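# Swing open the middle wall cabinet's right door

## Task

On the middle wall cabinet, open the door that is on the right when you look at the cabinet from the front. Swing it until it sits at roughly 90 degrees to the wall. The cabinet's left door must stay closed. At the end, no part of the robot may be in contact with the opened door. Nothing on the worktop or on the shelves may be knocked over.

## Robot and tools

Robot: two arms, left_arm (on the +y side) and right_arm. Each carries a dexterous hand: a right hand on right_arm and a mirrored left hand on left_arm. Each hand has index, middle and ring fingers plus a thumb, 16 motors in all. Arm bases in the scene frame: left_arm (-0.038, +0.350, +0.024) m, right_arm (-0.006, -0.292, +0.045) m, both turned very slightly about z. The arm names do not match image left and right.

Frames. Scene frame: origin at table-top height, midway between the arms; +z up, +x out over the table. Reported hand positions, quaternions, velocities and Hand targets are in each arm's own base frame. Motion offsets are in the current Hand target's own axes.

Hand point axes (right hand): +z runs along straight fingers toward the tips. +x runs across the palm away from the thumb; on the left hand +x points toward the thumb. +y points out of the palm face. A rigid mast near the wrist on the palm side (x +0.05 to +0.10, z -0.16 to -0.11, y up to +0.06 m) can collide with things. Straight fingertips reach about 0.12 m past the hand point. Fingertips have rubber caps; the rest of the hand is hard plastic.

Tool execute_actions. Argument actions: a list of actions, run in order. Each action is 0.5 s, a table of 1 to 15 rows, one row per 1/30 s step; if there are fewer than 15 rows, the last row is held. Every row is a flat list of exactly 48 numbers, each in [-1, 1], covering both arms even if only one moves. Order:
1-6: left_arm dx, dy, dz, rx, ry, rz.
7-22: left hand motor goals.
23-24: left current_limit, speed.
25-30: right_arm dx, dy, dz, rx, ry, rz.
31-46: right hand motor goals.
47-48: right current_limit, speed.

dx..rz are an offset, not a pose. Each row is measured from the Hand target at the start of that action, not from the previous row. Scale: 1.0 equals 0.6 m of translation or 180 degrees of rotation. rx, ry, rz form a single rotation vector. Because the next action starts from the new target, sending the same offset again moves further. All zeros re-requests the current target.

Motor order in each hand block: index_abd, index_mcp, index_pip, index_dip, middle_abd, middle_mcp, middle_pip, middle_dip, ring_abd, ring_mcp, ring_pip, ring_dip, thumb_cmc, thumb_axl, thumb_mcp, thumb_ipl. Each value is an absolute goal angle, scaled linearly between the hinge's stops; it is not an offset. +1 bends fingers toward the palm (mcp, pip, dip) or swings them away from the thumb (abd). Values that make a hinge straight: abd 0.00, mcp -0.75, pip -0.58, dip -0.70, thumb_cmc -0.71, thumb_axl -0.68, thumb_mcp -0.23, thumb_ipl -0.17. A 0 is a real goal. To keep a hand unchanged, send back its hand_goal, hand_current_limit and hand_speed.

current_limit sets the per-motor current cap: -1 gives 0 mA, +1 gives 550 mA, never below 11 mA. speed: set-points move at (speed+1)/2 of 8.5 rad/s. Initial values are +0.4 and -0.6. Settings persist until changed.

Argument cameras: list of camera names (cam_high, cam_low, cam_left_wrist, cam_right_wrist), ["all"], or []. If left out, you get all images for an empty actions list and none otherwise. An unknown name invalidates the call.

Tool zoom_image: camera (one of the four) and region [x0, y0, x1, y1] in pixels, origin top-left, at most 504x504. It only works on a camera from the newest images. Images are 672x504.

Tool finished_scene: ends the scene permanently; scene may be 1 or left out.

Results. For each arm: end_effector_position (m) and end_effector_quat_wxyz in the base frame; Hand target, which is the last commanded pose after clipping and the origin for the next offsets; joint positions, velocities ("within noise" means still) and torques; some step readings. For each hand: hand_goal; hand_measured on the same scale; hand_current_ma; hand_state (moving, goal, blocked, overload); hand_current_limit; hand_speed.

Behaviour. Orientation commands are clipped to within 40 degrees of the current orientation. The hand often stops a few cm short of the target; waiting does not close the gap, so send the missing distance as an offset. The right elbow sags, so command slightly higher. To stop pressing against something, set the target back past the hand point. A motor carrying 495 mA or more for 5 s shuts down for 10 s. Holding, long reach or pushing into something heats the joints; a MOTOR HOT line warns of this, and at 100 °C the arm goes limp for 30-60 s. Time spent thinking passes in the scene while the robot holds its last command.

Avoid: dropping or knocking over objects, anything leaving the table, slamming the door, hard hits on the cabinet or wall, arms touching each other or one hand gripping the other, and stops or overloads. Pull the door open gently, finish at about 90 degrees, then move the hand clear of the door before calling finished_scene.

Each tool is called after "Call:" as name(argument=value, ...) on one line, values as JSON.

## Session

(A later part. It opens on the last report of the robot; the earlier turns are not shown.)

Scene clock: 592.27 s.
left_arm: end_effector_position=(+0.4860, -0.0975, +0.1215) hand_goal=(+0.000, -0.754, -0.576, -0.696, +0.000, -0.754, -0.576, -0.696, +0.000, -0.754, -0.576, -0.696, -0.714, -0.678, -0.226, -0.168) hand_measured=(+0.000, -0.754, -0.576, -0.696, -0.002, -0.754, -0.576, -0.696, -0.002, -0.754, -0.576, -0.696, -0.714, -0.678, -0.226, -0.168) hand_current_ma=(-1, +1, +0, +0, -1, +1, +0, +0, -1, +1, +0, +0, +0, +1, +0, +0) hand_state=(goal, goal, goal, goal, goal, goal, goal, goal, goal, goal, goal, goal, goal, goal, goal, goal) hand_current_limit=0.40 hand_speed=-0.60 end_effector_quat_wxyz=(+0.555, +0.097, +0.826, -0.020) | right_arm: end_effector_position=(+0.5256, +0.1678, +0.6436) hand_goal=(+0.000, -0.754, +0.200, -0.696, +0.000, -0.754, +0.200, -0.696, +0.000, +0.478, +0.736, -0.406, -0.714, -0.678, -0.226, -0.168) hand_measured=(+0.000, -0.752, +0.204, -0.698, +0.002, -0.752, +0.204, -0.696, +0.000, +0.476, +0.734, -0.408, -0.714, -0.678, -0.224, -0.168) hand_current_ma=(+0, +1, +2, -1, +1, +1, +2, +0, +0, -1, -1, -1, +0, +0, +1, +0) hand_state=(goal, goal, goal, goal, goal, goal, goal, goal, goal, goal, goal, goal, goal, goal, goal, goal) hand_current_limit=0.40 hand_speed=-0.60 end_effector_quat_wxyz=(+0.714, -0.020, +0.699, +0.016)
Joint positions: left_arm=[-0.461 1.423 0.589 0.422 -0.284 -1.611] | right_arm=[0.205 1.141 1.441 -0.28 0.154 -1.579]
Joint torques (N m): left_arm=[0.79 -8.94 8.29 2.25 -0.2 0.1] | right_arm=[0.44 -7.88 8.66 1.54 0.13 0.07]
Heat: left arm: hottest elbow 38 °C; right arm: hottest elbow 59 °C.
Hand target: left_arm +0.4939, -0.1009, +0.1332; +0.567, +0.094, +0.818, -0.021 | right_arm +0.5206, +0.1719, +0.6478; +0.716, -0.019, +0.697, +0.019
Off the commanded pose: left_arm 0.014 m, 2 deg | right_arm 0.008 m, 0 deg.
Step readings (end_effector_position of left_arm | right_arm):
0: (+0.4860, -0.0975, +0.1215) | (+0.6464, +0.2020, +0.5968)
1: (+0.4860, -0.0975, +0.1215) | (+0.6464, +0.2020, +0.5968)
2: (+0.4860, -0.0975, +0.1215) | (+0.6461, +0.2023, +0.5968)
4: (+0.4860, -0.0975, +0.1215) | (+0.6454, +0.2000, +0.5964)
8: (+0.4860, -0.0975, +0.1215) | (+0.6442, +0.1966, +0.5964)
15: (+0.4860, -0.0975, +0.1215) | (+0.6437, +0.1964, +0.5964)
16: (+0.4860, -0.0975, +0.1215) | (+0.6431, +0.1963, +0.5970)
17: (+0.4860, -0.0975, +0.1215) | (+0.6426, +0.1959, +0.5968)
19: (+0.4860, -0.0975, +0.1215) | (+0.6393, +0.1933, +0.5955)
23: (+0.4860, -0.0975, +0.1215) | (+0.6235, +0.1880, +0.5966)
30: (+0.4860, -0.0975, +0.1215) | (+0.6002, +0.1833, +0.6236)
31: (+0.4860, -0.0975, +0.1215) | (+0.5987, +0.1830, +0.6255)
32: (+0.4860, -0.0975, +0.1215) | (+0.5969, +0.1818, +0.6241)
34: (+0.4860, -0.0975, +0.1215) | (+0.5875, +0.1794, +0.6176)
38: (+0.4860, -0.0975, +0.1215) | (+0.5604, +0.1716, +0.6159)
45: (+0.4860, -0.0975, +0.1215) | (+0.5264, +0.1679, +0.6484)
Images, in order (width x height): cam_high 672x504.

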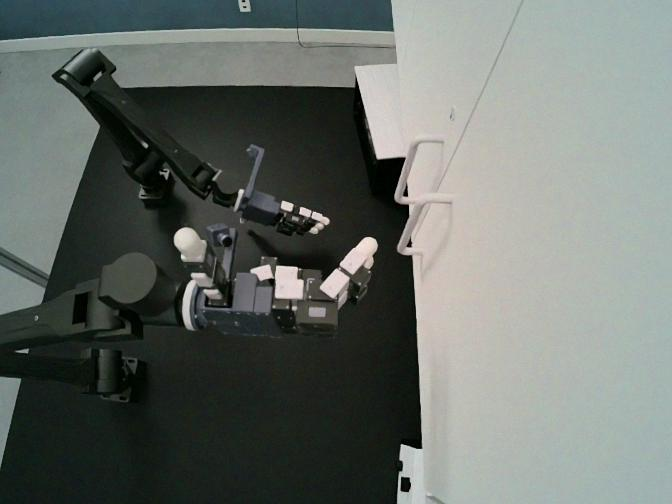

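Call:
execute_actions(actions=[[[0,0,0,0,0,0,0,-0.754,-0.576,-0.696,0,-0.754,-0.576,-0.696,0,-0.754,-0.576,-0.696,-0.714,-0.678,-0.226,-0.168,0.4,-0.6,-0.0167,0.0172,-0.011,0,0,0.1667,-0.1,-0.754,-0.3,-0.696,0.1,-0.754,-0.3,-0.696,0,0.479,0.737,-0.406,-0.714,-0.678,-0.226,-0.168,0.4,-0.6]],[[0,0,0,0,0,0,0,-0.754,-0.576,-0.696,0,-0.754,-0.576,-0.696,0,-0.754,-0.576,-0.696,-0.714,-0.678,-0.226,-0.168,0.4,-0.6,-0.0059,0.0232,-0.011,0,0,0.1667,-0.1,-0.754,-0.576,-0.696,0.1,-0.754,-0.576,-0.696,0,0.479,0.737,-0.406,-0.714,-0.678,-0.226,-0.168,0.4,-0.6]],[[0,0,0,0,0,0,0,-0.754,-0.576,-0.696,0,-0.754,-0.576,-0.696,0,-0.754,-0.576,-0.696,-0.714,-0.678,-0.226,-0.168,0.4,-0.6,0.0066,0.0231,-0.011,0,0,0.1667,-0.1,-0.754,-0.576,-0.696,0.1,-0.754,-0.576,-0.696,0,0.479,0.737,-0.406,-0.714,-0.678,-0.226,-0.168,0.4,-0.6]]], cameras=["cam_high","cam_right_wrist"])

Scene clock: 612.10 s.
left_arm: end_effector_position=(+0.4860, -0.0975, +0.1215) hand_goal=(+0.000, -0.754, -0.576, -0.696, +0.000, -0.754, -0.576, -0.696, +0.000, -0.754, -0.576, -0.696, -0.714, -0.678, -0.226, -0.168) hand_measured=(+0.000, -0.754, -0.576, -0.696, -0.002, -0.754, -0.576, -0.696, -0.002, -0.754, -0.576, -0.696, -0.714, -0.678, -0.226, -0.168) hand_current_ma=(-1, +1, +0, +0, -1, +1, +0, +0, -1, +1, +0, +0, +0, +1, +0, +0) hand_state=(goal, goal, goal, goal, goal, goal, goal, goal, goal, goal, goal, goal, goal, goal, goal, goal) hand_current_limit=0.40 hand_speed=-0.60 end_effector_quat_wxyz=(+0.555, +0.097, +0.826, -0.020) | right_arm: end_effector_position=(+0.5059, +0.2102, +0.6311) hand_goal=(-0.100, -0.754, -0.576, -0.696, +0.100, -0.754, -0.576, -0.696, +0.000, +0.478, +0.736, -0.406, -0.714, -0.678, -0.226, -0.168) hand_measured=(-0.096, -0.762, -0.576, -0.698, +0.102, -0.762, -0.576, -0.696, +0.000, +0.478, +0.736, -0.408, -0.722, -0.678, -0.226, -0.168) hand_current_ma=(+2, -7, +0, -1, +1, -6, +0, +0, +0, +0, +0, -1, -8, +0, +0, +0) hand_state=(goal, goal, goal, goal, goal, goal, goal, goal, goal, goal, goal, goal, goal, goal, goal, goal) hand_current_limit=0.40 hand_speed=-0.60 end_effector_quat_wxyz=(+0.487, +0.478, +0.537, +0.496)
Joint positions: left_arm=[-0.461 1.423 0.589 0.422 -0.284 -1.611] | right_arm=[0.584 1.18 1.305 -0.163 0.516 -0.03]
Joint torques (N m): left_arm=[0.73 -9.41 8.35 2.3 -0.16 0.09] | right_arm=[0.03 -8.12 14 1.39 0.2 -0.05]
Heat: left arm: hottest elbow 38 °C; right arm: hottest elbow 54 °C.
Hand target: left_arm +0.4939, -0.1009, +0.1332; +0.567, +0.094, +0.818, -0.021 | right_arm +0.4984, +0.2018, +0.6773; +0.493, +0.480, +0.507, +0.520
Off the commanded pose: left_arm 0.014 m, 2 deg | right_arm 0.048 m, 4 deg.
Step readings (end_effector_position of left_arm | right_arm):
0: (+0.4860, -0.0975, +0.1215) | (+0.5256, +0.1678, +0.6436)
1: (+0.4860, -0.0975, +0.1215) | (+0.5259, +0.1675, +0.6429)
2: (+0.4860, -0.0975, +0.1215) | (+0.5265, +0.1673, +0.6432)
4: (+0.4860, -0.0975, +0.1215) | (+0.5265, +0.1671, +0.6404)
8: (+0.4860, -0.0975, +0.1215) | (+0.5264, +0.1793, +0.6255)
15: (+0.4860, -0.0975, +0.1215) | (+0.5227, +0.1900, +0.6290)
16: (+0.4860, -0.0975, +0.1215) | (+0.5226, +0.1893, +0.6309)
17: (+0.4860, -0.0975, +0.1215) | (+0.5229, +0.1869, +0.6344)
19: (+0.4860, -0.0975, +0.1215) | (+0.5237, +0.1824, +0.6376)
23: (+0.4860, -0.0975, +0.1215) | (+0.5185, +0.1918, +0.6378)
30: (+0.4860, -0.0975, +0.1215) | (+0.5091, +0.2027, +0.6456)
31: (+0.4860, -0.0975, +0.1215) | (+0.5091, +0.2014, +0.6461)
32: (+0.4860, -0.0975, +0.1215) | (+0.5091, +0.1970, +0.6480)
34: (+0.4860, -0.0975, +0.1215) | (+0.5080, +0.1898, +0.6522)
38: (+0.4860, -0.0975, +0.1215) | (+0.5001, +0.2018, +0.6521)
45: (+0.4860, -0.0975, +0.1215) | (+0.5042, +0.2179, +0.6338)
Images, in order (width x height): cam_high 672x504, cam_right_wrist 672x504.

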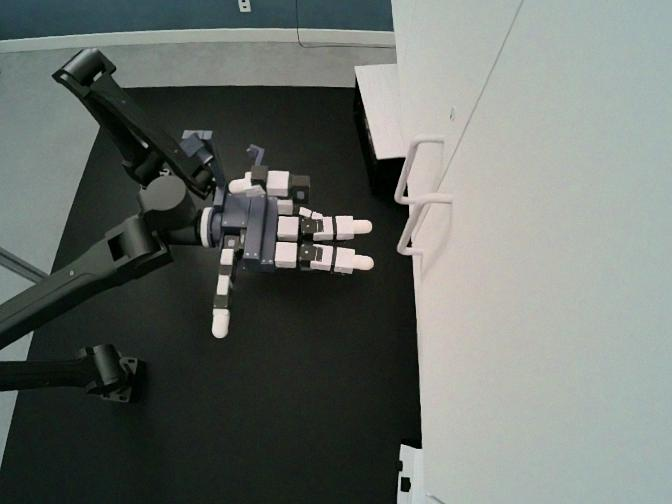

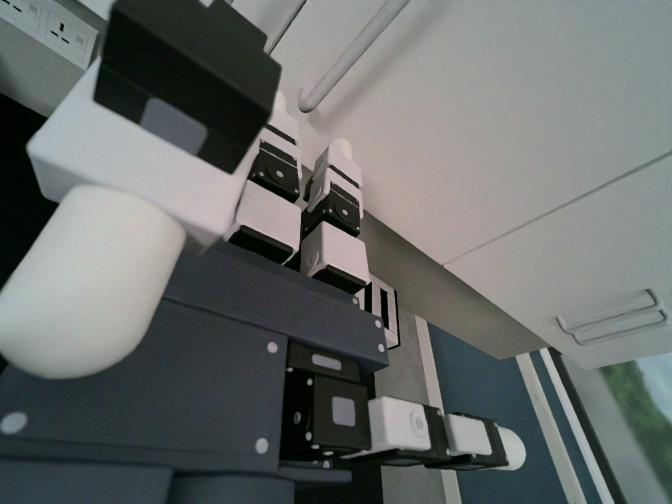

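Call:
execute_actions(actions=[[[0,0,0,0,0,0,0,-0.754,-0.576,-0.696,0,-0.754,-0.576,-0.696,0,-0.754,-0.576,-0.696,-0.714,-0.678,-0.226,-0.168,0.4,-0.6,-0.022,0.083,0.03,0,0,0,-0.1,-0.754,-0.576,-0.696,0.1,-0.754,-0.576,-0.696,0,0.479,0.737,-0.406,-0.714,-0.678,-0.226,-0.168,0.4,-0.6]]], cameras=["cam_high","cam_right_wrist"])

Call:
zoom_image(camera="cam_right_wrist", region=[220, 0, 480, 195])

Scene clock: 627.90 s.
left_arm: end_effector_position=(+0.4860, -0.0975, +0.1215) hand_goal=(+0.000, -0.754, -0.576, -0.696, +0.000, -0.754, -0.576, -0.696, +0.000, -0.754, -0.576, -0.696, -0.714, -0.678, -0.226, -0.168) hand_measured=(+0.000, -0.754, -0.576, -0.696, -0.002, -0.754, -0.576, -0.696, -0.002, -0.754, -0.576, -0.696, -0.714, -0.678, -0.226, -0.168) hand_current_ma=(-1, +1, +0, +0, -1, +1, +0, +0, -1, +1, +0, +0, +0, +1, +0, +0) hand_state=(goal, goal, goal, goal, goal, goal, goal, goal, goal, goal, goal, goal, goal, goal, goal, goal) hand_current_limit=0.40 hand_speed=-0.60 end_effector_quat_wxyz=(+0.555, +0.097, +0.826, -0.020) | right_arm: end_effector_position=(+0.5256, +0.1967, +0.6832) hand_goal=(-0.100, -0.754, -0.576, -0.696, +0.100, -0.754, -0.576, -0.696, +0.000, +0.478, +0.736, -0.406, -0.714, -0.678, -0.226, -0.168) hand_measured=(-0.096, -0.764, -0.576, -0.698, +0.102, -0.762, -0.576, -0.696, +0.000, +0.478, +0.736, -0.408, -0.724, -0.678, -0.226, -0.168) hand_current_ma=(+1, -9, +0, -1, +0, -8, +0, +0, +0, +0, +0, -1, -9, +0, +0, +0) hand_state=(goal, goal, goal, goal, goal, goal, goal, goal, goal, goal, goal, goal, goal, goal, goal, goal) hand_current_limit=0.40 hand_speed=-0.60 end_effector_quat_wxyz=(+0.488, +0.483, +0.533, +0.494)
Joint positions: left_arm=[-0.461 1.423 0.589 0.422 -0.284 -1.611] | right_arm=[0.535 1.234 1.489 -0.295 0.48 -0.024]
Joint torques (N m): left_arm=[0.73 -9.11 8.34 2.24 -0.17 0.09] | right_arm=[-0.73 -8.76 13.82 1.36 -0.08 -0.03]
Heat: left arm: hottest elbow 38 °C; right arm: hottest elbow 55 °C.
Hand target: left_arm +0.4939, -0.1009, +0.1332; +0.567, +0.094, +0.818, -0.021 | right_arm +0.5157, +0.1895, +0.7276; +0.493, +0.480, +0.507, +0.520
Off the commanded pose: left_arm 0.014 m, 2 deg | right_arm 0.046 m, 4 deg.
Step readings (end_effector_position of left_arm | right_arm):
0: (+0.4860, -0.0975, +0.1215) | (+0.5059, +0.2102, +0.6311)
1: (+0.4860, -0.0975, +0.1215) | (+0.5059, +0.2102, +0.6311)
2: (+0.4860, -0.0975, +0.1215) | (+0.5064, +0.2096, +0.6315)
4: (+0.4860, -0.0975, +0.1215) | (+0.5093, +0.2108, +0.6368)
8: (+0.4860, -0.0975, +0.1215) | (+0.5125, +0.2037, +0.6644)
15: (+0.4860, -0.0975, +0.1215) | (+0.5120, +0.1883, +0.6966)
Images, in order (width x height): cam_high 672x504, cam_right_wrist 672x504.

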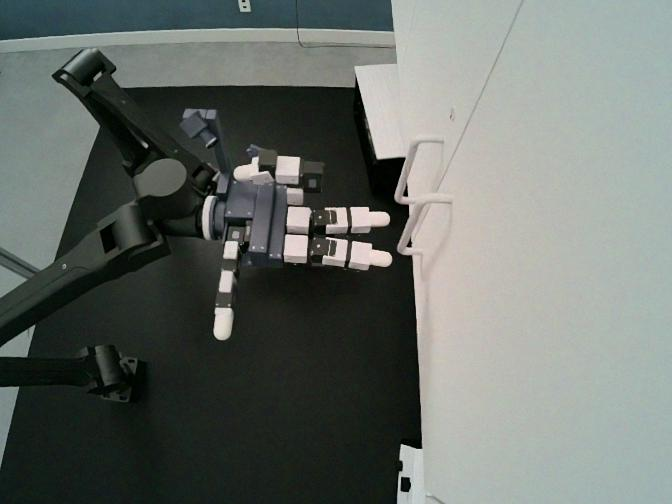

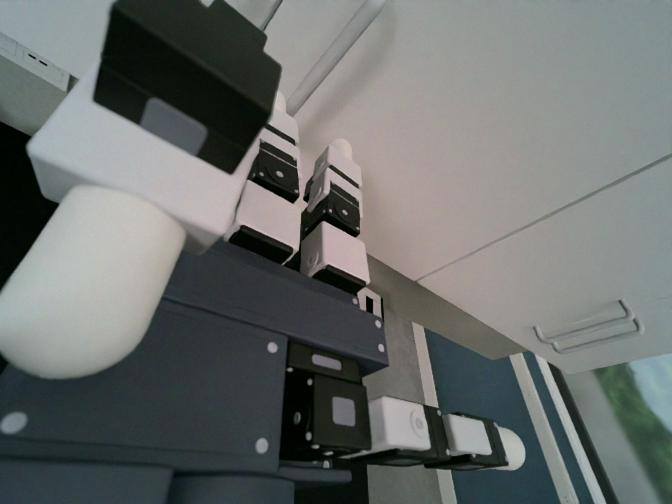

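Scaled by 1.938.

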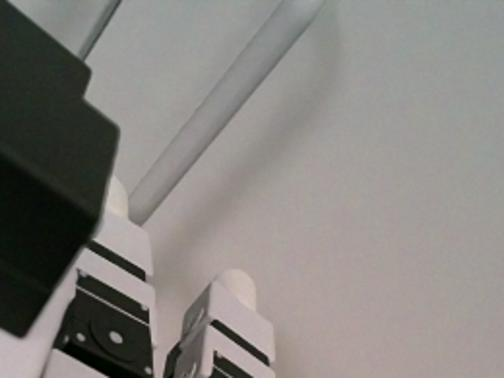

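Call:
execute_actions(actions=[[[0,0,0,0,0,0,0,-0.754,-0.576,-0.696,0,-0.754,-0.576,-0.696,0,-0.754,-0.576,-0.696,-0.714,-0.678,-0.226,-0.168,0.4,-0.6,0.008,0.008,0.045,0,0,0,-0.1,-0.754,-0.576,-0.696,0.1,-0.754,-0.576,-0.696,0,0.479,0.737,-0.406,-0.714,-0.678,-0.226,-0.168,0.4,-0.6]]], cameras=["cam_high","cam_right_wrist"])

Call:
zoom_image(camera="cam_right_wrist", region=[220, 0, 480, 195])

Call:
zoom_image(camera="cam_high", region=[340, 170, 460, 280])

Scene clock: 643.00 s.
left_arm: end_effector_position=(+0.4860, -0.0975, +0.1215) hand_goal=(+0.000, -0.754, -0.576, -0.696, +0.000, -0.754, -0.576, -0.696, +0.000, -0.754, -0.576, -0.696, -0.714, -0.678, -0.226, -0.168) hand_measured=(+0.000, -0.754, -0.576, -0.696, -0.002, -0.754, -0.576, -0.696, -0.002, -0.754, -0.576, -0.696, -0.714, -0.678, -0.226, -0.168) hand_current_ma=(-1, +1, +0, +0, -1, +1, +0, +0, -1, +1, +0, +0, +0, +1, +0, +0) hand_state=(goal, goal, goal, goal, goal, goal, goal, goal, goal, goal, goal, goal, goal, goal, goal, goal) hand_current_limit=0.40 hand_speed=-0.60 end_effector_quat_wxyz=(+0.555, +0.097, +0.826, -0.020) | right_arm: end_effector_position=(+0.5489, +0.2093, +0.6858) hand_goal=(-0.100, -0.754, -0.576, -0.696, +0.100, -0.754, -0.576, -0.696, +0.000, +0.478, +0.736, -0.406, -0.714, -0.678, -0.226, -0.168) hand_measured=(-0.096, -0.764, -0.576, -0.698, +0.102, -0.762, -0.576, -0.696, +0.000, +0.478, +0.736, -0.408, -0.724, -0.678, -0.226, -0.168) hand_current_ma=(+1, -9, +0, -1, +0, -8, +0, +0, +0, +0, +0, -1, -9, +0, +0, +0) hand_state=(goal, goal, goal, goal, goal, goal, goal, goal, goal, goal, goal, goal, goal, goal, goal, goal) hand_current_limit=0.40 hand_speed=-0.60 end_effector_quat_wxyz=(+0.484, +0.481, +0.537, +0.496)
Joint positions: left_arm=[-0.461 1.423 0.589 0.422 -0.284 -1.611] | right_arm=[0.529 1.3 1.556 -0.301 0.461 -0.022]
Joint torques (N m): left_arm=[0.79 -9.47 8.34 2.28 -0.18 0.1] | right_arm=[-0.85 -9.29 14.28 1.39 -0.12 -0.03]
Heat: left arm: hottest elbow 38 °C; right arm: hottest elbow 58 °C.
Hand target: left_arm +0.4939, -0.1009, +0.1332; +0.567, +0.094, +0.818, -0.021 | right_arm +0.5423, +0.1958, +0.7331; +0.493, +0.480, +0.507, +0.520
Off the commanded pose: left_arm 0.014 m, 2 deg | right_arm 0.050 m, 5 deg.
Step readings (end_effector_position of left_arm | right_arm):
0: (+0.4860, -0.0975, +0.1215) | (+0.5256, +0.1967, +0.6832)
1: (+0.4860, -0.0975, +0.1215) | (+0.5256, +0.1967, +0.6832)
2: (+0.4860, -0.0975, +0.1215) | (+0.5261, +0.1970, +0.6833)
4: (+0.4860, -0.0975, +0.1215) | (+0.5289, +0.1989, +0.6866)
8: (+0.4860, -0.0975, +0.1215) | (+0.5393, +0.2056, +0.6918)
15: (+0.4860, -0.0975, +0.1215) | (+0.5495, +0.2097, +0.6834)
Images, in order (width x height): cam_high 672x504, cam_right_wrist 672x504.

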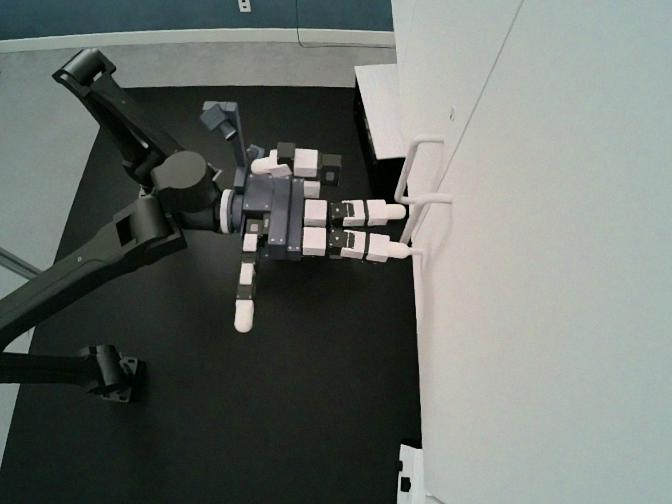

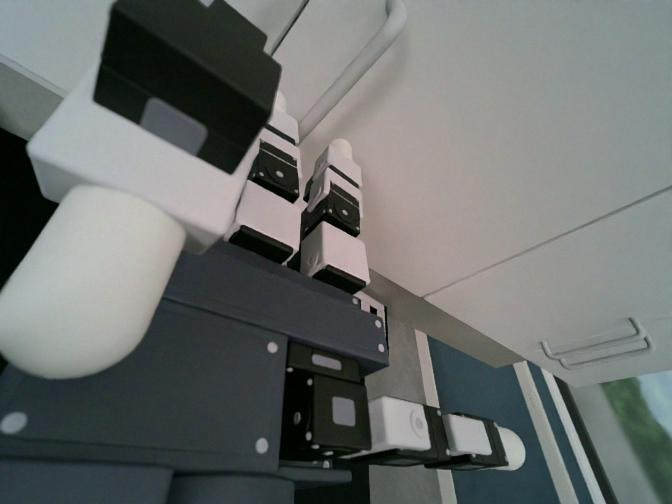

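Scaled by 1.938.

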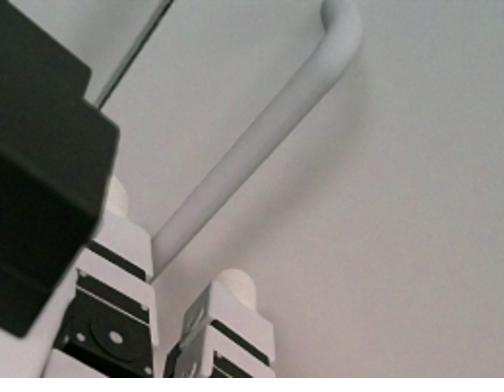

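Scaled by 4.200.

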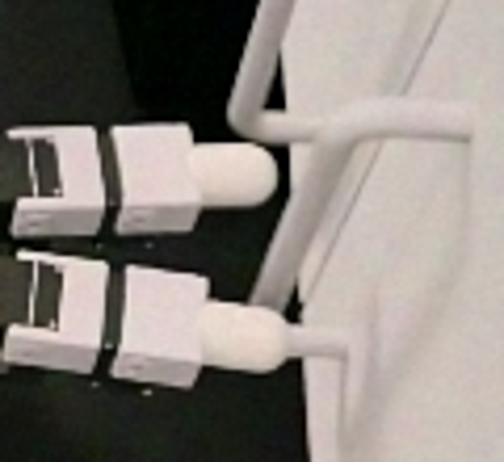

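Call:
execute_actions(actions=[[[0,0,0,0,0,0,0,-0.754,-0.576,-0.696,0,-0.754,-0.576,-0.696,0,-0.754,-0.576,-0.696,-0.714,-0.678,-0.226,-0.168,0.4,-0.6,-0.008,0.004,0.04,0,0,0,-0.1,-0.754,-0.576,-0.696,0.1,-0.754,-0.576,-0.696,0,0.479,0.737,-0.406,-0.714,-0.678,-0.226,-0.168,0.4,-0.6]]], cameras=["cam_high","cam_right_wrist"])

Call:
zoom_image(camera="cam_right_wrist", region=[220, 0, 480, 195])

Call:
zoom_image(camera="cam_high", region=[340, 170, 460, 280])

Scene clock: 653.47 s.
left_arm: end_effector_position=(+0.4860, -0.0975, +0.1215) hand_goal=(+0.000, -0.754, -0.576, -0.696, +0.000, -0.754, -0.576, -0.696, +0.000, -0.754, -0.576, -0.696, -0.714, -0.678, -0.226, -0.168) hand_measured=(+0.000, -0.754, -0.576, -0.696, -0.002, -0.754, -0.576, -0.696, -0.002, -0.754, -0.576, -0.696, -0.714, -0.678, -0.226, -0.168) hand_current_ma=(-1, +1, +0, +0, -1, +1, +0, +0, -1, +1, +0, +0, +0, +1, +0, +0) hand_state=(goal, goal, goal, goal, goal, goal, goal, goal, goal, goal, goal, goal, goal, goal, goal, goal) hand_current_limit=0.40 hand_speed=-0.60 end_effector_quat_wxyz=(+0.555, +0.097, +0.826, -0.020) | right_arm: end_effector_position=(+0.5720, +0.2011, +0.6923) hand_goal=(-0.100, -0.754, -0.576, -0.696, +0.100, -0.754, -0.576, -0.696, +0.000, +0.478, +0.736, -0.406, -0.714, -0.678, -0.226, -0.168) hand_measured=(-0.098, -0.764, -0.576, -0.698, +0.100, -0.762, -0.576, -0.694, +0.000, +0.478, +0.736, -0.408, -0.724, -0.678, -0.226, -0.168) hand_current_ma=(+1, -9, +0, -1, +0, -6, +0, +1, +0, +0, +0, -1, -9, +0, +0, +0) hand_state=(goal, goal, goal, goal, goal, goal, goal, goal, goal, goal, goal, goal, goal, goal, goal, goal) hand_current_limit=0.40 hand_speed=-0.60 end_effector_quat_wxyz=(+0.485, +0.483, +0.533, +0.498)
Joint positions: left_arm=[-0.461 1.423 0.589 0.422 -0.284 -1.611] | right_arm=[0.489 1.348 1.615 -0.306 0.426 -0.021]
Joint torques (N m): left_arm=[0.38 -9.05 8.32 2.29 -0.19 0.1] | right_arm=[-0.44 -9.47 14.27 1.39 -0.09 -0.02]
Heat: left arm: hottest elbow 38 °C; right arm: hottest elbow 60 °C.
Hand target: left_arm +0.4939, -0.1009, +0.1332; +0.567, +0.094, +0.818, -0.021 | right_arm +0.5664, +0.1923, +0.7361; +0.493, +0.480, +0.507, +0.520
Off the commanded pose: left_arm 0.014 m, 2 deg | right_arm 0.045 m, 4 deg.
Step readings (end_effector_position of left_arm | right_arm):
0: (+0.4860, -0.0975, +0.1215) | (+0.5489, +0.2093, +0.6858)
1: (+0.4860, -0.0975, +0.1215) | (+0.5489, +0.2093, +0.6858)
2: (+0.4860, -0.0975, +0.1215) | (+0.5497, +0.2093, +0.6859)
4: (+0.4860, -0.0975, +0.1215) | (+0.5533, +0.2088, +0.6888)
8: (+0.4860, -0.0975, +0.1215) | (+0.5640, +0.2032, +0.6940)
15: (+0.4860, -0.0975, +0.1215) | (+0.5718, +0.1989, +0.6917)
Images, in order (width x height): cam_high 672x504, cam_right_wrist 672x504.

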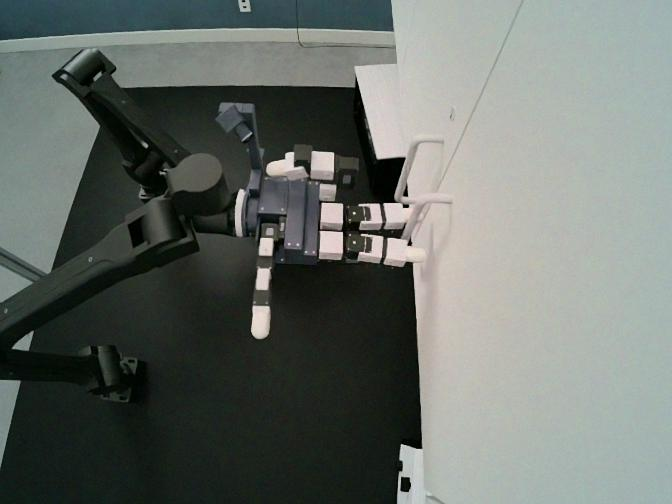

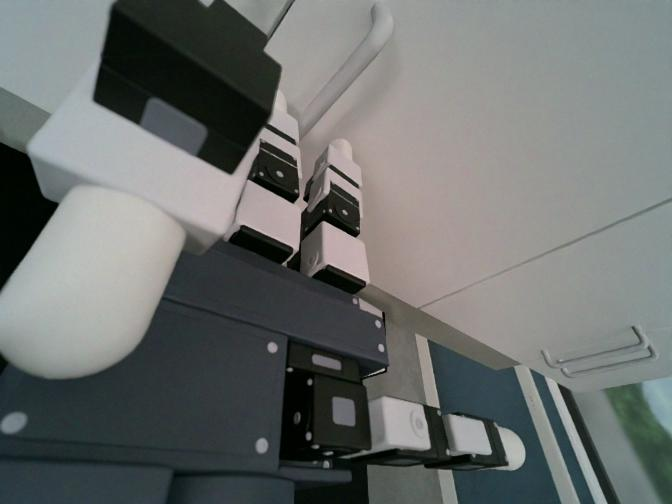

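Scaled by 1.938.

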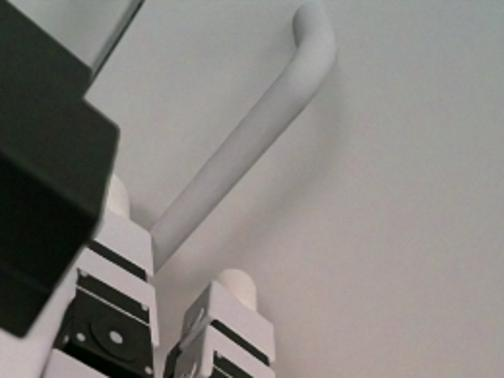

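Scaled by 4.200.

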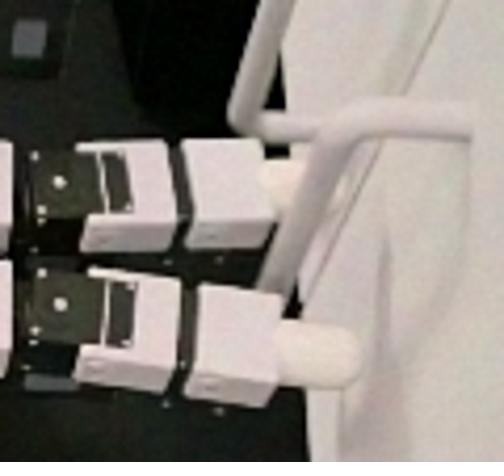

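Call:
execute_actions(actions=[[[0,0,0,0,0,0,0,-0.754,-0.576,-0.696,0,-0.754,-0.576,-0.696,0,-0.754,-0.576,-0.696,-0.714,-0.678,-0.226,-0.168,0.4,-0.6,0,0,0,0,0,0,0.15,-0.754,-0.576,-0.696,-0.15,-0.754,-0.576,-0.696,0,0.479,0.737,-0.406,-0.714,-0.678,-0.226,-0.168,0.55,-0.6]],[[0,0,0,0,0,0,0,-0.754,-0.576,-0.696,0,-0.754,-0.576,-0.696,0,-0.754,-0.576,-0.696,-0.714,-0.678,-0.226,-0.168,0.4,-0.6,0,0,0,0,0,0,0.3,-0.754,-0.576,-0.696,-0.3,-0.754,-0.576,-0.696,0,0.479,0.737,-0.406,-0.714,-0.678,-0.226,-0.168,0.55,-0.6]]], cameras=["cam_high","cam_right_wrist"])

Call:
zoom_image(camera="cam_high", region=[340, 170, 460, 280])

Scene clock: 661.17 s.
left_arm: end_effector_position=(+0.4860, -0.0975, +0.1215) hand_goal=(+0.000, -0.754, -0.576, -0.696, +0.000, -0.754, -0.576, -0.696, +0.000, -0.754, -0.576, -0.696, -0.714, -0.678, -0.226, -0.168) hand_measured=(+0.000, -0.754, -0.576, -0.696, -0.002, -0.754, -0.576, -0.696, -0.002, -0.754, -0.576, -0.696, -0.714, -0.678, -0.226, -0.168) hand_current_ma=(-1, +1, +0, +0, -1, +1, +0, +0, -1, +1, +0, +0, +0, +1, +0, +0) hand_state=(goal, goal, goal, goal, goal, goal, goal, goal, goal, goal, goal, goal, goal, goal, goal, goal) hand_current_limit=0.40 hand_speed=-0.60 end_effector_quat_wxyz=(+0.555, +0.097, +0.826, -0.020) | right_arm: end_effector_position=(+0.5719, +0.2055, +0.6914) hand_goal=(+0.300, -0.754, -0.576, -0.696, -0.300, -0.754, -0.576, -0.696, +0.000, +0.478, +0.736, -0.406, -0.714, -0.678, -0.226, -0.168) hand_measured=(+0.114, -0.764, -0.578, -0.698, -0.060, -0.760, -0.576, -0.694, +0.000, +0.478, +0.736, -0.408, -0.724, -0.678, -0.226, -0.168) hand_current_ma=(-426, -10, +0, -1, +426, -5, +0, +1, +0, +0, +0, -1, -9, +0, +0, +0) hand_state=(blocked, goal, goal, goal, blocked, goal, goal, goal, goal, goal, goal, goal, goal, goal, goal, goal) hand_current_limit=0.55 hand_speed=-0.60 end_effector_quat_wxyz=(+0.481, +0.480, +0.537, +0.500)
Joint positions: left_arm=[-0.461 1.423 0.589 0.422 -0.284 -1.611] | right_arm=[0.494 1.349 1.615 -0.306 0.418 -0.021]
Joint torques (N m): left_arm=[0.56 -9.41 8.36 2.26 -0.16 0.08] | right_arm=[-0.5 -9.52 14.24 1.35 0.21 -0.04]
Heat: left arm: hottest elbow 38 °C; right arm: hottest elbow 59 °C.
Hand target: left_arm +0.4939, -0.1009, +0.1332; +0.567, +0.094, +0.818, -0.021 | right_arm +0.5664, +0.1923, +0.7361; +0.493, +0.480, +0.507, +0.520
Off the commanded pose: left_arm 0.014 m, 2 deg | right_arm 0.047 m, 4 deg.
Step readings (end_effector_position of left_arm | right_arm):
0: (+0.4860, -0.0975, +0.1215) | (+0.5720, +0.2011, +0.6923)
1: (+0.4860, -0.0975, +0.1215) | (+0.5720, +0.2011, +0.6923)
2: (+0.4860, -0.0975, +0.1215) | (+0.5720, +0.2011, +0.6923)
4: (+0.4860, -0.0975, +0.1215) | (+0.5717, +0.2026, +0.6923)
8: (+0.4860, -0.0975, +0.1215) | (+0.5719, +0.2055, +0.6914)
15: (+0.4860, -0.0975, +0.1215) | (+0.5719, +0.2055, +0.6914)
16: (+0.4860, -0.0975, +0.1215) | (+0.5719, +0.2055, +0.6914)
17: (+0.4860, -0.0975, +0.1215) | (+0.5719, +0.2055, +0.6914)
19: (+0.4860, -0.0975, +0.1215) | (+0.5719, +0.2055, +0.6914)
23: (+0.4860, -0.0975, +0.1215) | (+0.5719, +0.2055, +0.6914)
30: (+0.4860, -0.0975, +0.1215) | (+0.5719, +0.2055, +0.6914)
Images, in order (width x height): cam_high 672x504, cam_right_wrist 672x504.

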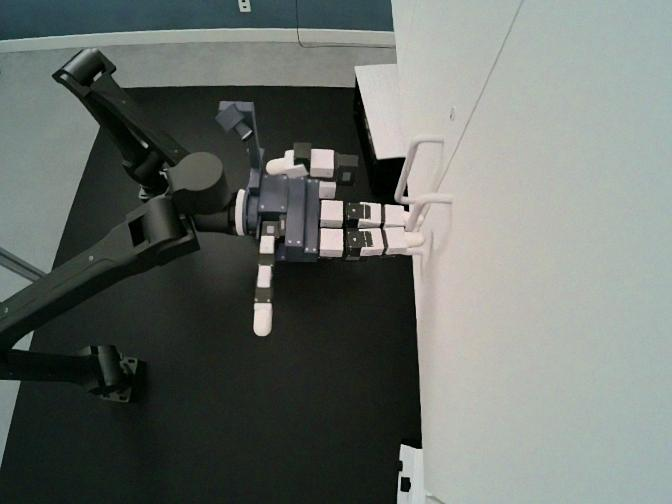

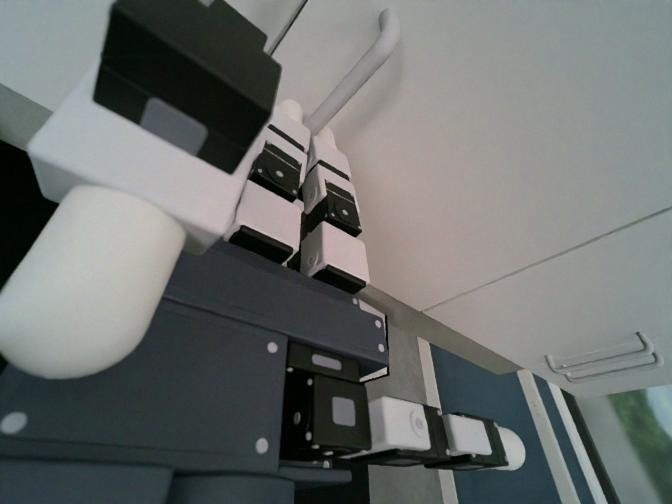

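Scaled by 4.200.

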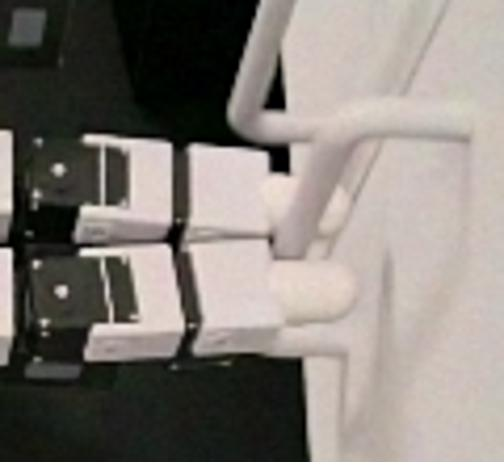

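Call:
execute_actions(actions=[[[0,0,0,0,0,0,0,-0.754,-0.576,-0.696,0,-0.754,-0.576,-0.696,0,-0.754,-0.576,-0.696,-0.714,-0.678,-0.226,-0.168,0.4,-0.6,-0.0198,0,-0.0548,0,0.0278,0,0.3,-0.754,-0.576,-0.696,-0.3,-0.754,-0.576,-0.696,0,0.479,0.737,-0.406,-0.714,-0.678,-0.226,-0.168,0.55,-0.6]],[[0,0,0,0,0,0,0,-0.754,-0.576,-0.696,0,-0.754,-0.576,-0.696,0,-0.754,-0.576,-0.696,-0.714,-0.678,-0.226,-0.168,0.4,-0.6,-0.0198,0,-0.0548,0,0.0278,0,0.3,-0.754,-0.576,-0.696,-0.3,-0.754,-0.576,-0.696,0,0.479,0.737,-0.406,-0.714,-0.678,-0.226,-0.168,0.55,-0.6]]], cameras=["cam_high","cam_right_wrist"])

Scene clock: 688.97 s.
left_arm: end_effector_position=(+0.4860, -0.0975, +0.1215) hand_goal=(+0.000, -0.754, -0.576, -0.696, +0.000, -0.754, -0.576, -0.696, +0.000, -0.754, -0.576, -0.696, -0.714, -0.678, -0.226, -0.168) hand_measured=(+0.000, -0.754, -0.576, -0.696, -0.002, -0.754, -0.576, -0.696, -0.002, -0.754, -0.576, -0.696, -0.714, -0.678, -0.226, -0.168) hand_current_ma=(-1, +1, +0, +0, -1, +1, +0, +0, -1, +1, +0, +0, +0, +1, +0, +0) hand_state=(goal, goal, goal, goal, goal, goal, goal, goal, goal, goal, goal, goal, goal, goal, goal, goal) hand_current_limit=0.40 hand_speed=-0.60 end_effector_quat_wxyz=(+0.555, +0.097, +0.826, -0.020) | right_arm: end_effector_position=(+0.5270, +0.1797, +0.7010) hand_goal=(+0.300, -0.754, -0.576, -0.696, -0.300, -0.754, -0.576, -0.696, +0.000, +0.478, +0.736, -0.406, -0.714, -0.678, -0.226, -0.168) hand_measured=(+0.116, -0.798, -0.600, -0.702, -0.064, -0.790, -0.594, -0.702, +0.000, +0.478, +0.736, -0.408, -0.724, -0.678, -0.226, -0.168) hand_current_ma=(-426, -87, -31, -5, +426, -64, -23, -4, +0, +0, +0, -1, -9, +0, +0, +0) hand_state=(blocked, blocked, blocked, goal, blocked, blocked, goal, goal, goal, goal, goal, goal, goal, goal, goal, goal) hand_current_limit=0.55 hand_speed=-0.60 end_effector_quat_wxyz=(+0.434, +0.440, +0.573, +0.538)
Joint positions: left_arm=[-0.461 1.423 0.589 0.422 -0.284 -1.611] | right_arm=[0.426 1.197 1.514 -0.361 0.19 -0.014]
Joint torques (N m): left_arm=[0.85 -9 8.36 2.32 -0.17 0.06] | right_arm=[-0.38 -11.69 9.43 2.18 -0.11 -0.06]
Heat: left arm: hottest elbow 38 °C; right arm: hottest elbow 59 °C.
Hand target: left_arm +0.4939, -0.1009, +0.1332; +0.567, +0.094, +0.818, -0.021 | right_arm +0.5034, +0.1622, +0.7344; +0.447, +0.432, +0.548, +0.560
Off the commanded pose: left_arm 0.014 m, 2 deg | right_arm 0.044 m, 4 deg.
Step readings (end_effector_position of left_arm | right_arm):
0: (+0.4860, -0.0975, +0.1215) | (+0.5719, +0.2055, +0.6914)
1: (+0.4860, -0.0975, +0.1215) | (+0.5719, +0.2055, +0.6914)
2: (+0.4860, -0.0975, +0.1215) | (+0.5720, +0.2064, +0.6910)
4: (+0.4860, -0.0975, +0.1215) | (+0.5721, +0.2036, +0.6930)
8: (+0.4860, -0.0975, +0.1215) | (+0.5708, +0.1991, +0.6959)
15: (+0.4860, -0.0975, +0.1215) | (+0.5672, +0.1979, +0.6963)
16: (+0.4860, -0.0975, +0.1215) | (+0.5660, +0.1976, +0.6968)
17: (+0.4860, -0.0975, +0.1215) | (+0.5649, +0.1976, +0.6957)
19: (+0.4860, -0.0975, +0.1215) | (+0.5604, +0.1924, +0.6948)
23: (+0.4860, -0.0975, +0.1215) | (+0.5414, +0.1849, +0.6980)
30: (+0.4860, -0.0975, +0.1215) | (+0.5270, +0.1797, +0.7010)
Images, in order (width x height): cam_high 672x504, cam_right_wrist 672x504.

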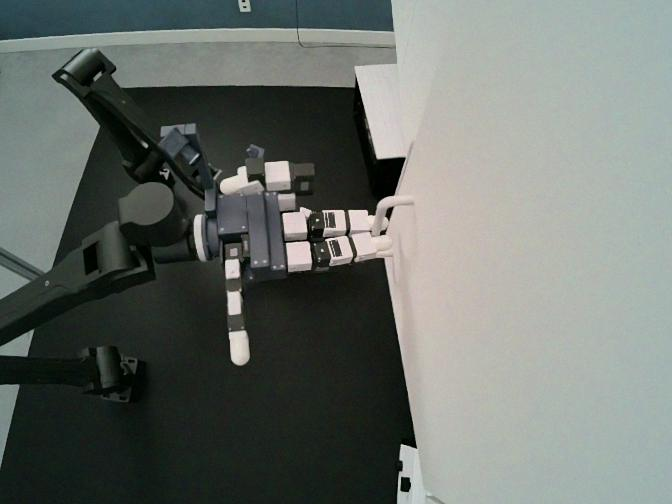

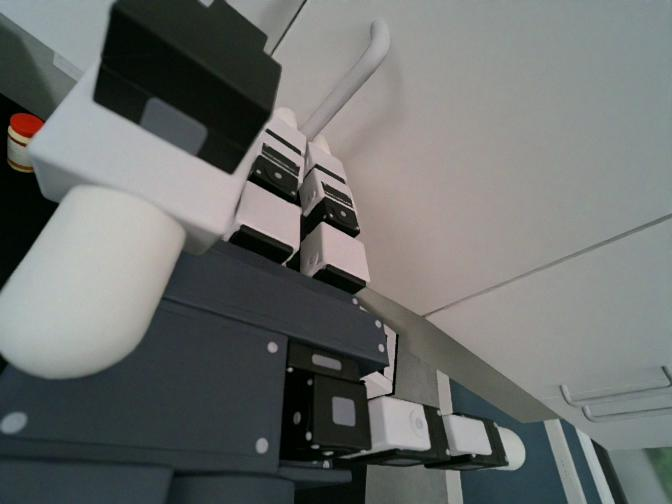

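Call:
execute_actions(actions=[[[0,0,0,0,0,0,0,-0.754,-0.576,-0.696,0,-0.754,-0.576,-0.696,0,-0.754,-0.576,-0.696,-0.714,-0.678,-0.226,-0.168,0.4,-0.6,-0.0198,-0.01,-0.0548,0,0.0278,0,0.3,-0.754,-0.576,-0.696,-0.3,-0.754,-0.576,-0.696,0,0.479,0.737,-0.406,-0.714,-0.678,-0.226,-0.168,0.55,-0.6]],[[0,0,0,0,0,0,0,-0.754,-0.576,-0.696,0,-0.754,-0.576,-0.696,0,-0.754,-0.576,-0.696,-0.714,-0.678,-0.226,-0.168,0.4,-0.6,-0.0198,-0.01,-0.0548,0,0.0278,0,0.3,-0.754,-0.576,-0.696,-0.3,-0.754,-0.576,-0.696,0,0.479,0.737,-0.406,-0.714,-0.678,-0.226,-0.168,0.55,-0.6]],[[0,0,0,0,0,0,0,-0.754,-0.576,-0.696,0,-0.754,-0.576,-0.696,0,-0.754,-0.576,-0.696,-0.714,-0.678,-0.226,-0.168,0.4,-0.6,-0.0198,-0.01,-0.0548,0,0.0278,0,0.3,-0.754,-0.576,-0.696,-0.3,-0.754,-0.576,-0.696,0,0.479,0.737,-0.406,-0.714,-0.678,-0.226,-0.168,0.55,-0.6]]], cameras=["cam_high","cam_right_wrist"])

Scene clock: 696.73 s.
left_arm: end_effector_position=(+0.4860, -0.0975, +0.1215) hand_goal=(+0.000, -0.754, -0.576, -0.696, +0.000, -0.754, -0.576, -0.696, +0.000, -0.754, -0.576, -0.696, -0.714, -0.678, -0.226, -0.168) hand_measured=(+0.000, -0.754, -0.576, -0.696, -0.002, -0.754, -0.576, -0.696, -0.002, -0.754, -0.576, -0.696, -0.714, -0.678, -0.226, -0.168) hand_current_ma=(-1, +1, +0, +0, -1, +1, +0, +0, -1, +1, +0, +0, +0, +1, +0, +0) hand_state=(goal, goal, goal, goal, goal, goal, goal, goal, goal, goal, goal, goal, goal, goal, goal, goal) hand_current_limit=0.40 hand_speed=-0.60 end_effector_quat_wxyz=(+0.555, +0.097, +0.826, -0.020) | right_arm: end_effector_position=(+0.4372, +0.1070, +0.6955) hand_goal=(+0.300, -0.754, -0.576, -0.696, -0.300, -0.754, -0.576, -0.696, +0.000, +0.478, +0.736, -0.406, -0.714, -0.678, -0.226, -0.168) hand_measured=(+0.116, -0.786, -0.592, -0.700, -0.064, -0.778, -0.586, -0.698, +0.000, +0.478, +0.736, -0.408, -0.724, -0.678, -0.226, -0.168) hand_current_ma=(-426, -58, -19, -3, +426, -35, -10, -1, +0, +0, +0, -1, -9, +0, +0, +0) hand_state=(blocked, blocked, goal, goal, blocked, blocked, goal, goal, goal, goal, goal, goal, goal, goal, goal, goal) hand_current_limit=0.55 hand_speed=-0.60 end_effector_quat_wxyz=(+0.357, +0.362, +0.615, +0.602)
Joint positions: left_arm=[-0.461 1.423 0.589 0.422 -0.284 -1.611] | right_arm=[0.155 0.923 1.303 -0.401 -0.349 -0.01]
Joint torques (N m): left_arm=[0.73 -9 8.29 2.26 -0.19 0.09] | right_arm=[-0.79 -6.36 8.91 1.96 -0.15 -0.05]
Heat: left arm: hottest elbow 38 °C; right arm: hottest elbow 57 °C.
Hand target: left_arm +0.4939, -0.1009, +0.1332; +0.567, +0.094, +0.818, -0.021 | right_arm +0.4215, +0.0978, +0.7142; +0.371, +0.355, +0.602, +0.612
Off the commanded pose: left_arm 0.014 m, 2 deg | right_arm 0.026 m, 3 deg.
Step readings (end_effector_position of left_arm | right_arm):
0: (+0.4860, -0.0975, +0.1215) | (+0.5270, +0.1797, +0.7010)
1: (+0.4860, -0.0975, +0.1215) | (+0.5272, +0.1801, +0.7001)
2: (+0.4860, -0.0975, +0.1215) | (+0.5264, +0.1786, +0.6997)
4: (+0.4860, -0.0975, +0.1215) | (+0.5250, +0.1735, +0.6955)
8: (+0.4860, -0.0975, +0.1215) | (+0.5084, +0.1647, +0.6962)
15: (+0.4860, -0.0975, +0.1215) | (+0.4956, +0.1582, +0.6987)
16: (+0.4860, -0.0975, +0.1215) | (+0.4955, +0.1584, +0.6987)
17: (+0.4860, -0.0975, +0.1215) | (+0.4952, +0.1575, +0.6977)
19: (+0.4860, -0.0975, +0.1215) | (+0.4927, +0.1524, +0.6951)
23: (+0.4860, -0.0975, +0.1215) | (+0.4782, +0.1414, +0.6951)
30: (+0.4860, -0.0975, +0.1215) | (+0.4650, +0.1338, +0.6979)
31: (+0.4860, -0.0975, +0.1215) | (+0.4650, +0.1341, +0.6979)
32: (+0.4860, -0.0975, +0.1215) | (+0.4650, +0.1328, +0.6967)
34: (+0.4860, -0.0975, +0.1215) | (+0.4632, +0.1277, +0.6935)
38: (+0.4860, -0.0975, +0.1215) | (+0.4497, +0.1156, +0.6932)
45: (+0.4860, -0.0975, +0.1215) | (+0.4372, +0.1072, +0.6955)
Images, in order (width x height): cam_high 672x504, cam_right_wrist 672x504.

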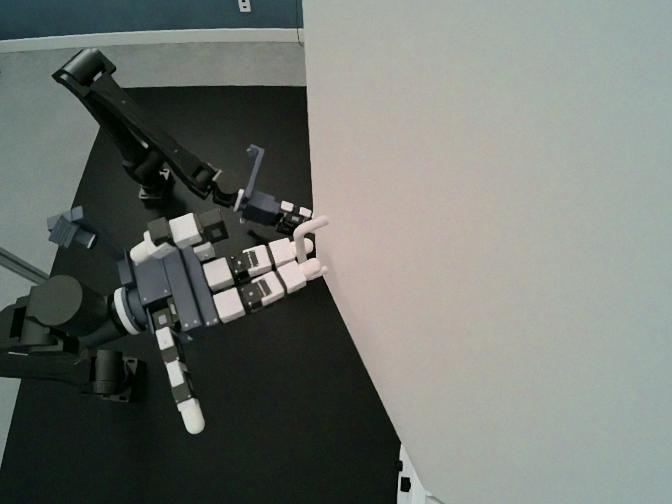

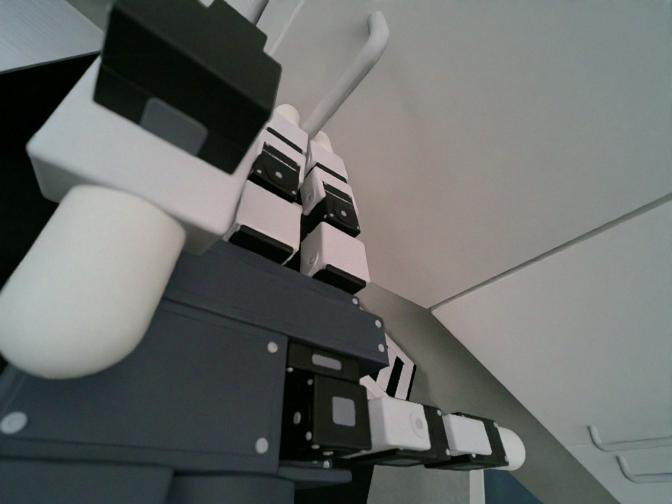

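Call:
execute_actions(actions=[[[0,0,0,0,0,0,0,-0.754,-0.576,-0.696,0,-0.754,-0.576,-0.696,0,-0.754,-0.576,-0.696,-0.714,-0.678,-0.226,-0.168,0.4,-0.6,-0.0198,-0.01,-0.0548,0,0.0278,0,0.3,-0.754,-0.576,-0.696,-0.3,-0.754,-0.576,-0.696,0,0.479,0.737,-0.406,-0.714,-0.678,-0.226,-0.168,0.55,-0.6]],[[0,0,0,0,0,0,0,-0.754,-0.576,-0.696,0,-0.754,-0.576,-0.696,0,-0.754,-0.576,-0.696,-0.714,-0.678,-0.226,-0.168,0.4,-0.6,-0.0198,-0.01,-0.0548,0,0.0278,0,0.3,-0.754,-0.576,-0.696,-0.3,-0.754,-0.576,-0.696,0,0.479,0.737,-0.406,-0.714,-0.678,-0.226,-0.168,0.55,-0.6]],[[0,0,0,0,0,0,0,-0.754,-0.576,-0.696,0,-0.754,-0.576,-0.696,0,-0.754,-0.576,-0.696,-0.714,-0.678,-0.226,-0.168,0.4,-0.6,-0.0198,-0.01,-0.0548,0,0.0278,0,0.3,-0.754,-0.576,-0.696,-0.3,-0.754,-0.576,-0.696,0,0.479,0.737,-0.406,-0.714,-0.678,-0.226,-0.168,0.55,-0.6]]], cameras=["cam_high","cam_low","cam_right_wrist"])

Scene clock: 719.77 s.
left_arm: end_effector_position=(+0.4860, -0.0975, +0.1215) hand_goal=(+0.000, -0.754, -0.576, -0.696, +0.000, -0.754, -0.576, -0.696, +0.000, -0.754, -0.576, -0.696, -0.714, -0.678, -0.226, -0.168) hand_measured=(+0.000, -0.754, -0.576, -0.696, -0.002, -0.754, -0.576, -0.696, -0.002, -0.754, -0.576, -0.696, -0.714, -0.678, -0.226, -0.168) hand_current_ma=(-1, +1, +0, +0, -1, +1, +0, +0, -1, +1, +0, +0, +0, +1, +0, +0) hand_state=(goal, goal, goal, goal, goal, goal, goal, goal, goal, goal, goal, goal, goal, goal, goal, goal) hand_current_limit=0.40 hand_speed=-0.60 end_effector_quat_wxyz=(+0.555, +0.097, +0.826, -0.020) | right_arm: end_effector_position=(+0.3691, +0.0111, +0.6855) hand_goal=(+0.300, -0.754, -0.576, -0.696, -0.300, -0.754, -0.576, -0.696, +0.000, +0.478, +0.736, -0.406, -0.714, -0.678, -0.226, -0.168) hand_measured=(+0.098, -0.764, -0.578, -0.696, -0.080, -0.762, -0.576, -0.694, +0.000, +0.478, +0.736, -0.408, -0.724, -0.678, -0.226, -0.168) hand_current_ma=(-426, -11, +0, +0, +426, -6, +0, +1, +0, +0, +0, -1, -9, +0, +0, +0) hand_state=(blocked, goal, goal, goal, blocked, goal, goal, goal, goal, goal, goal, goal, goal, goal, goal, goal) hand_current_limit=0.55 hand_speed=-0.60 end_effector_quat_wxyz=(+0.280, +0.288, +0.646, +0.649)
Joint positions: left_arm=[-0.461 1.423 0.589 0.422 -0.284 -1.611] | right_arm=[-0.374 0.826 1.217 -0.39 -1.119 0.013]
Joint torques (N m): left_arm=[0.67 -9 8.25 2.29 -0.19 0.09] | right_arm=[-0.85 -3.31 7.9 2.21 -0.36 -0.04]
Heat: left arm: hottest elbow 38 °C; right arm: hottest elbow 55 °C.
Hand target: left_arm +0.4939, -0.1009, +0.1332; +0.567, +0.094, +0.818, -0.021 | right_arm +0.3591, +0.0143, +0.6945; +0.289, +0.273, +0.645, +0.653
Off the commanded pose: left_arm 0.014 m, 2 deg | right_arm 0.014 m, 2 deg.
Step readings (end_effector_position of left_arm | right_arm):
0: (+0.4860, -0.0975, +0.1215) | (+0.4372, +0.1070, +0.6955)
1: (+0.4860, -0.0975, +0.1215) | (+0.4373, +0.1066, +0.6955)
2: (+0.4860, -0.0975, +0.1215) | (+0.4372, +0.1058, +0.6950)
4: (+0.4860, -0.0975, +0.1215) | (+0.4356, +0.1002, +0.6915)
8: (+0.4860, -0.0975, +0.1215) | (+0.4226, +0.0864, +0.6914)
15: (+0.4860, -0.0975, +0.1215) | (+0.4126, +0.0775, +0.6928)
16: (+0.4860, -0.0975, +0.1215) | (+0.4126, +0.0771, +0.6928)
17: (+0.4860, -0.0975, +0.1215) | (+0.4119, +0.0763, +0.6919)
19: (+0.4860, -0.0975, +0.1215) | (+0.4094, +0.0690, +0.6890)
23: (+0.4860, -0.0975, +0.1215) | (+0.3972, +0.0537, +0.6890)
30: (+0.4860, -0.0975, +0.1215) | (+0.3884, +0.0445, +0.6902)
31: (+0.4860, -0.0975, +0.1215) | (+0.3884, +0.0445, +0.6902)
32: (+0.4860, -0.0975, +0.1215) | (+0.3879, +0.0443, +0.6896)
34: (+0.4860, -0.0975, +0.1215) | (+0.3840, +0.0365, +0.6863)
38: (+0.4860, -0.0975, +0.1215) | (+0.3736, +0.0176, +0.6845)
45: (+0.4860, -0.0975, +0.1215) | (+0.3691, +0.0116, +0.6854)
Images, in order (width x height): cam_high 672x504, cam_low 672x504, cam_right_wrist 672x504.

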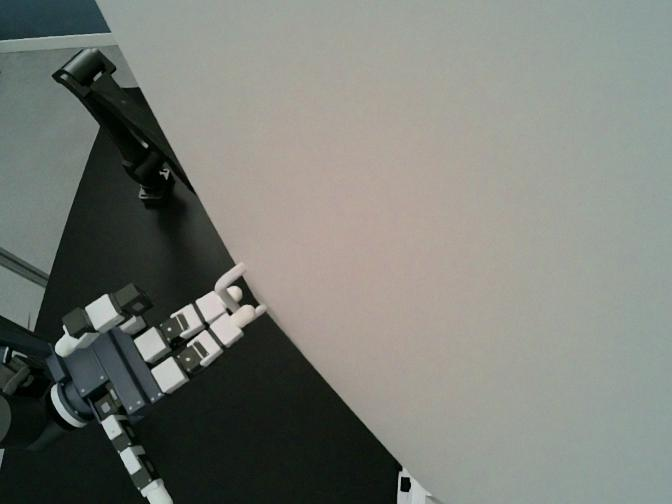

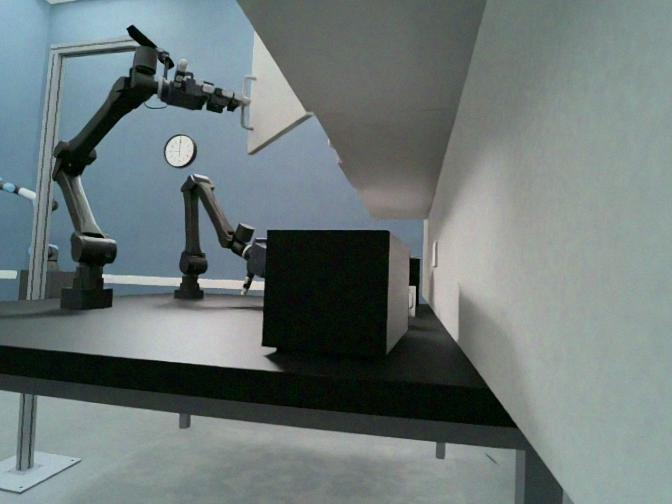

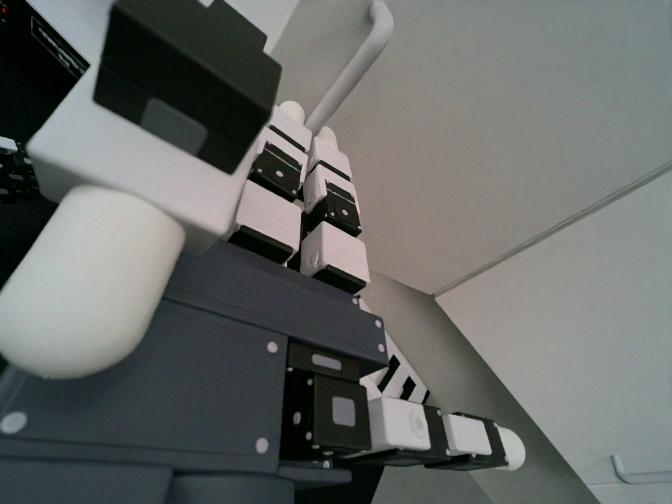

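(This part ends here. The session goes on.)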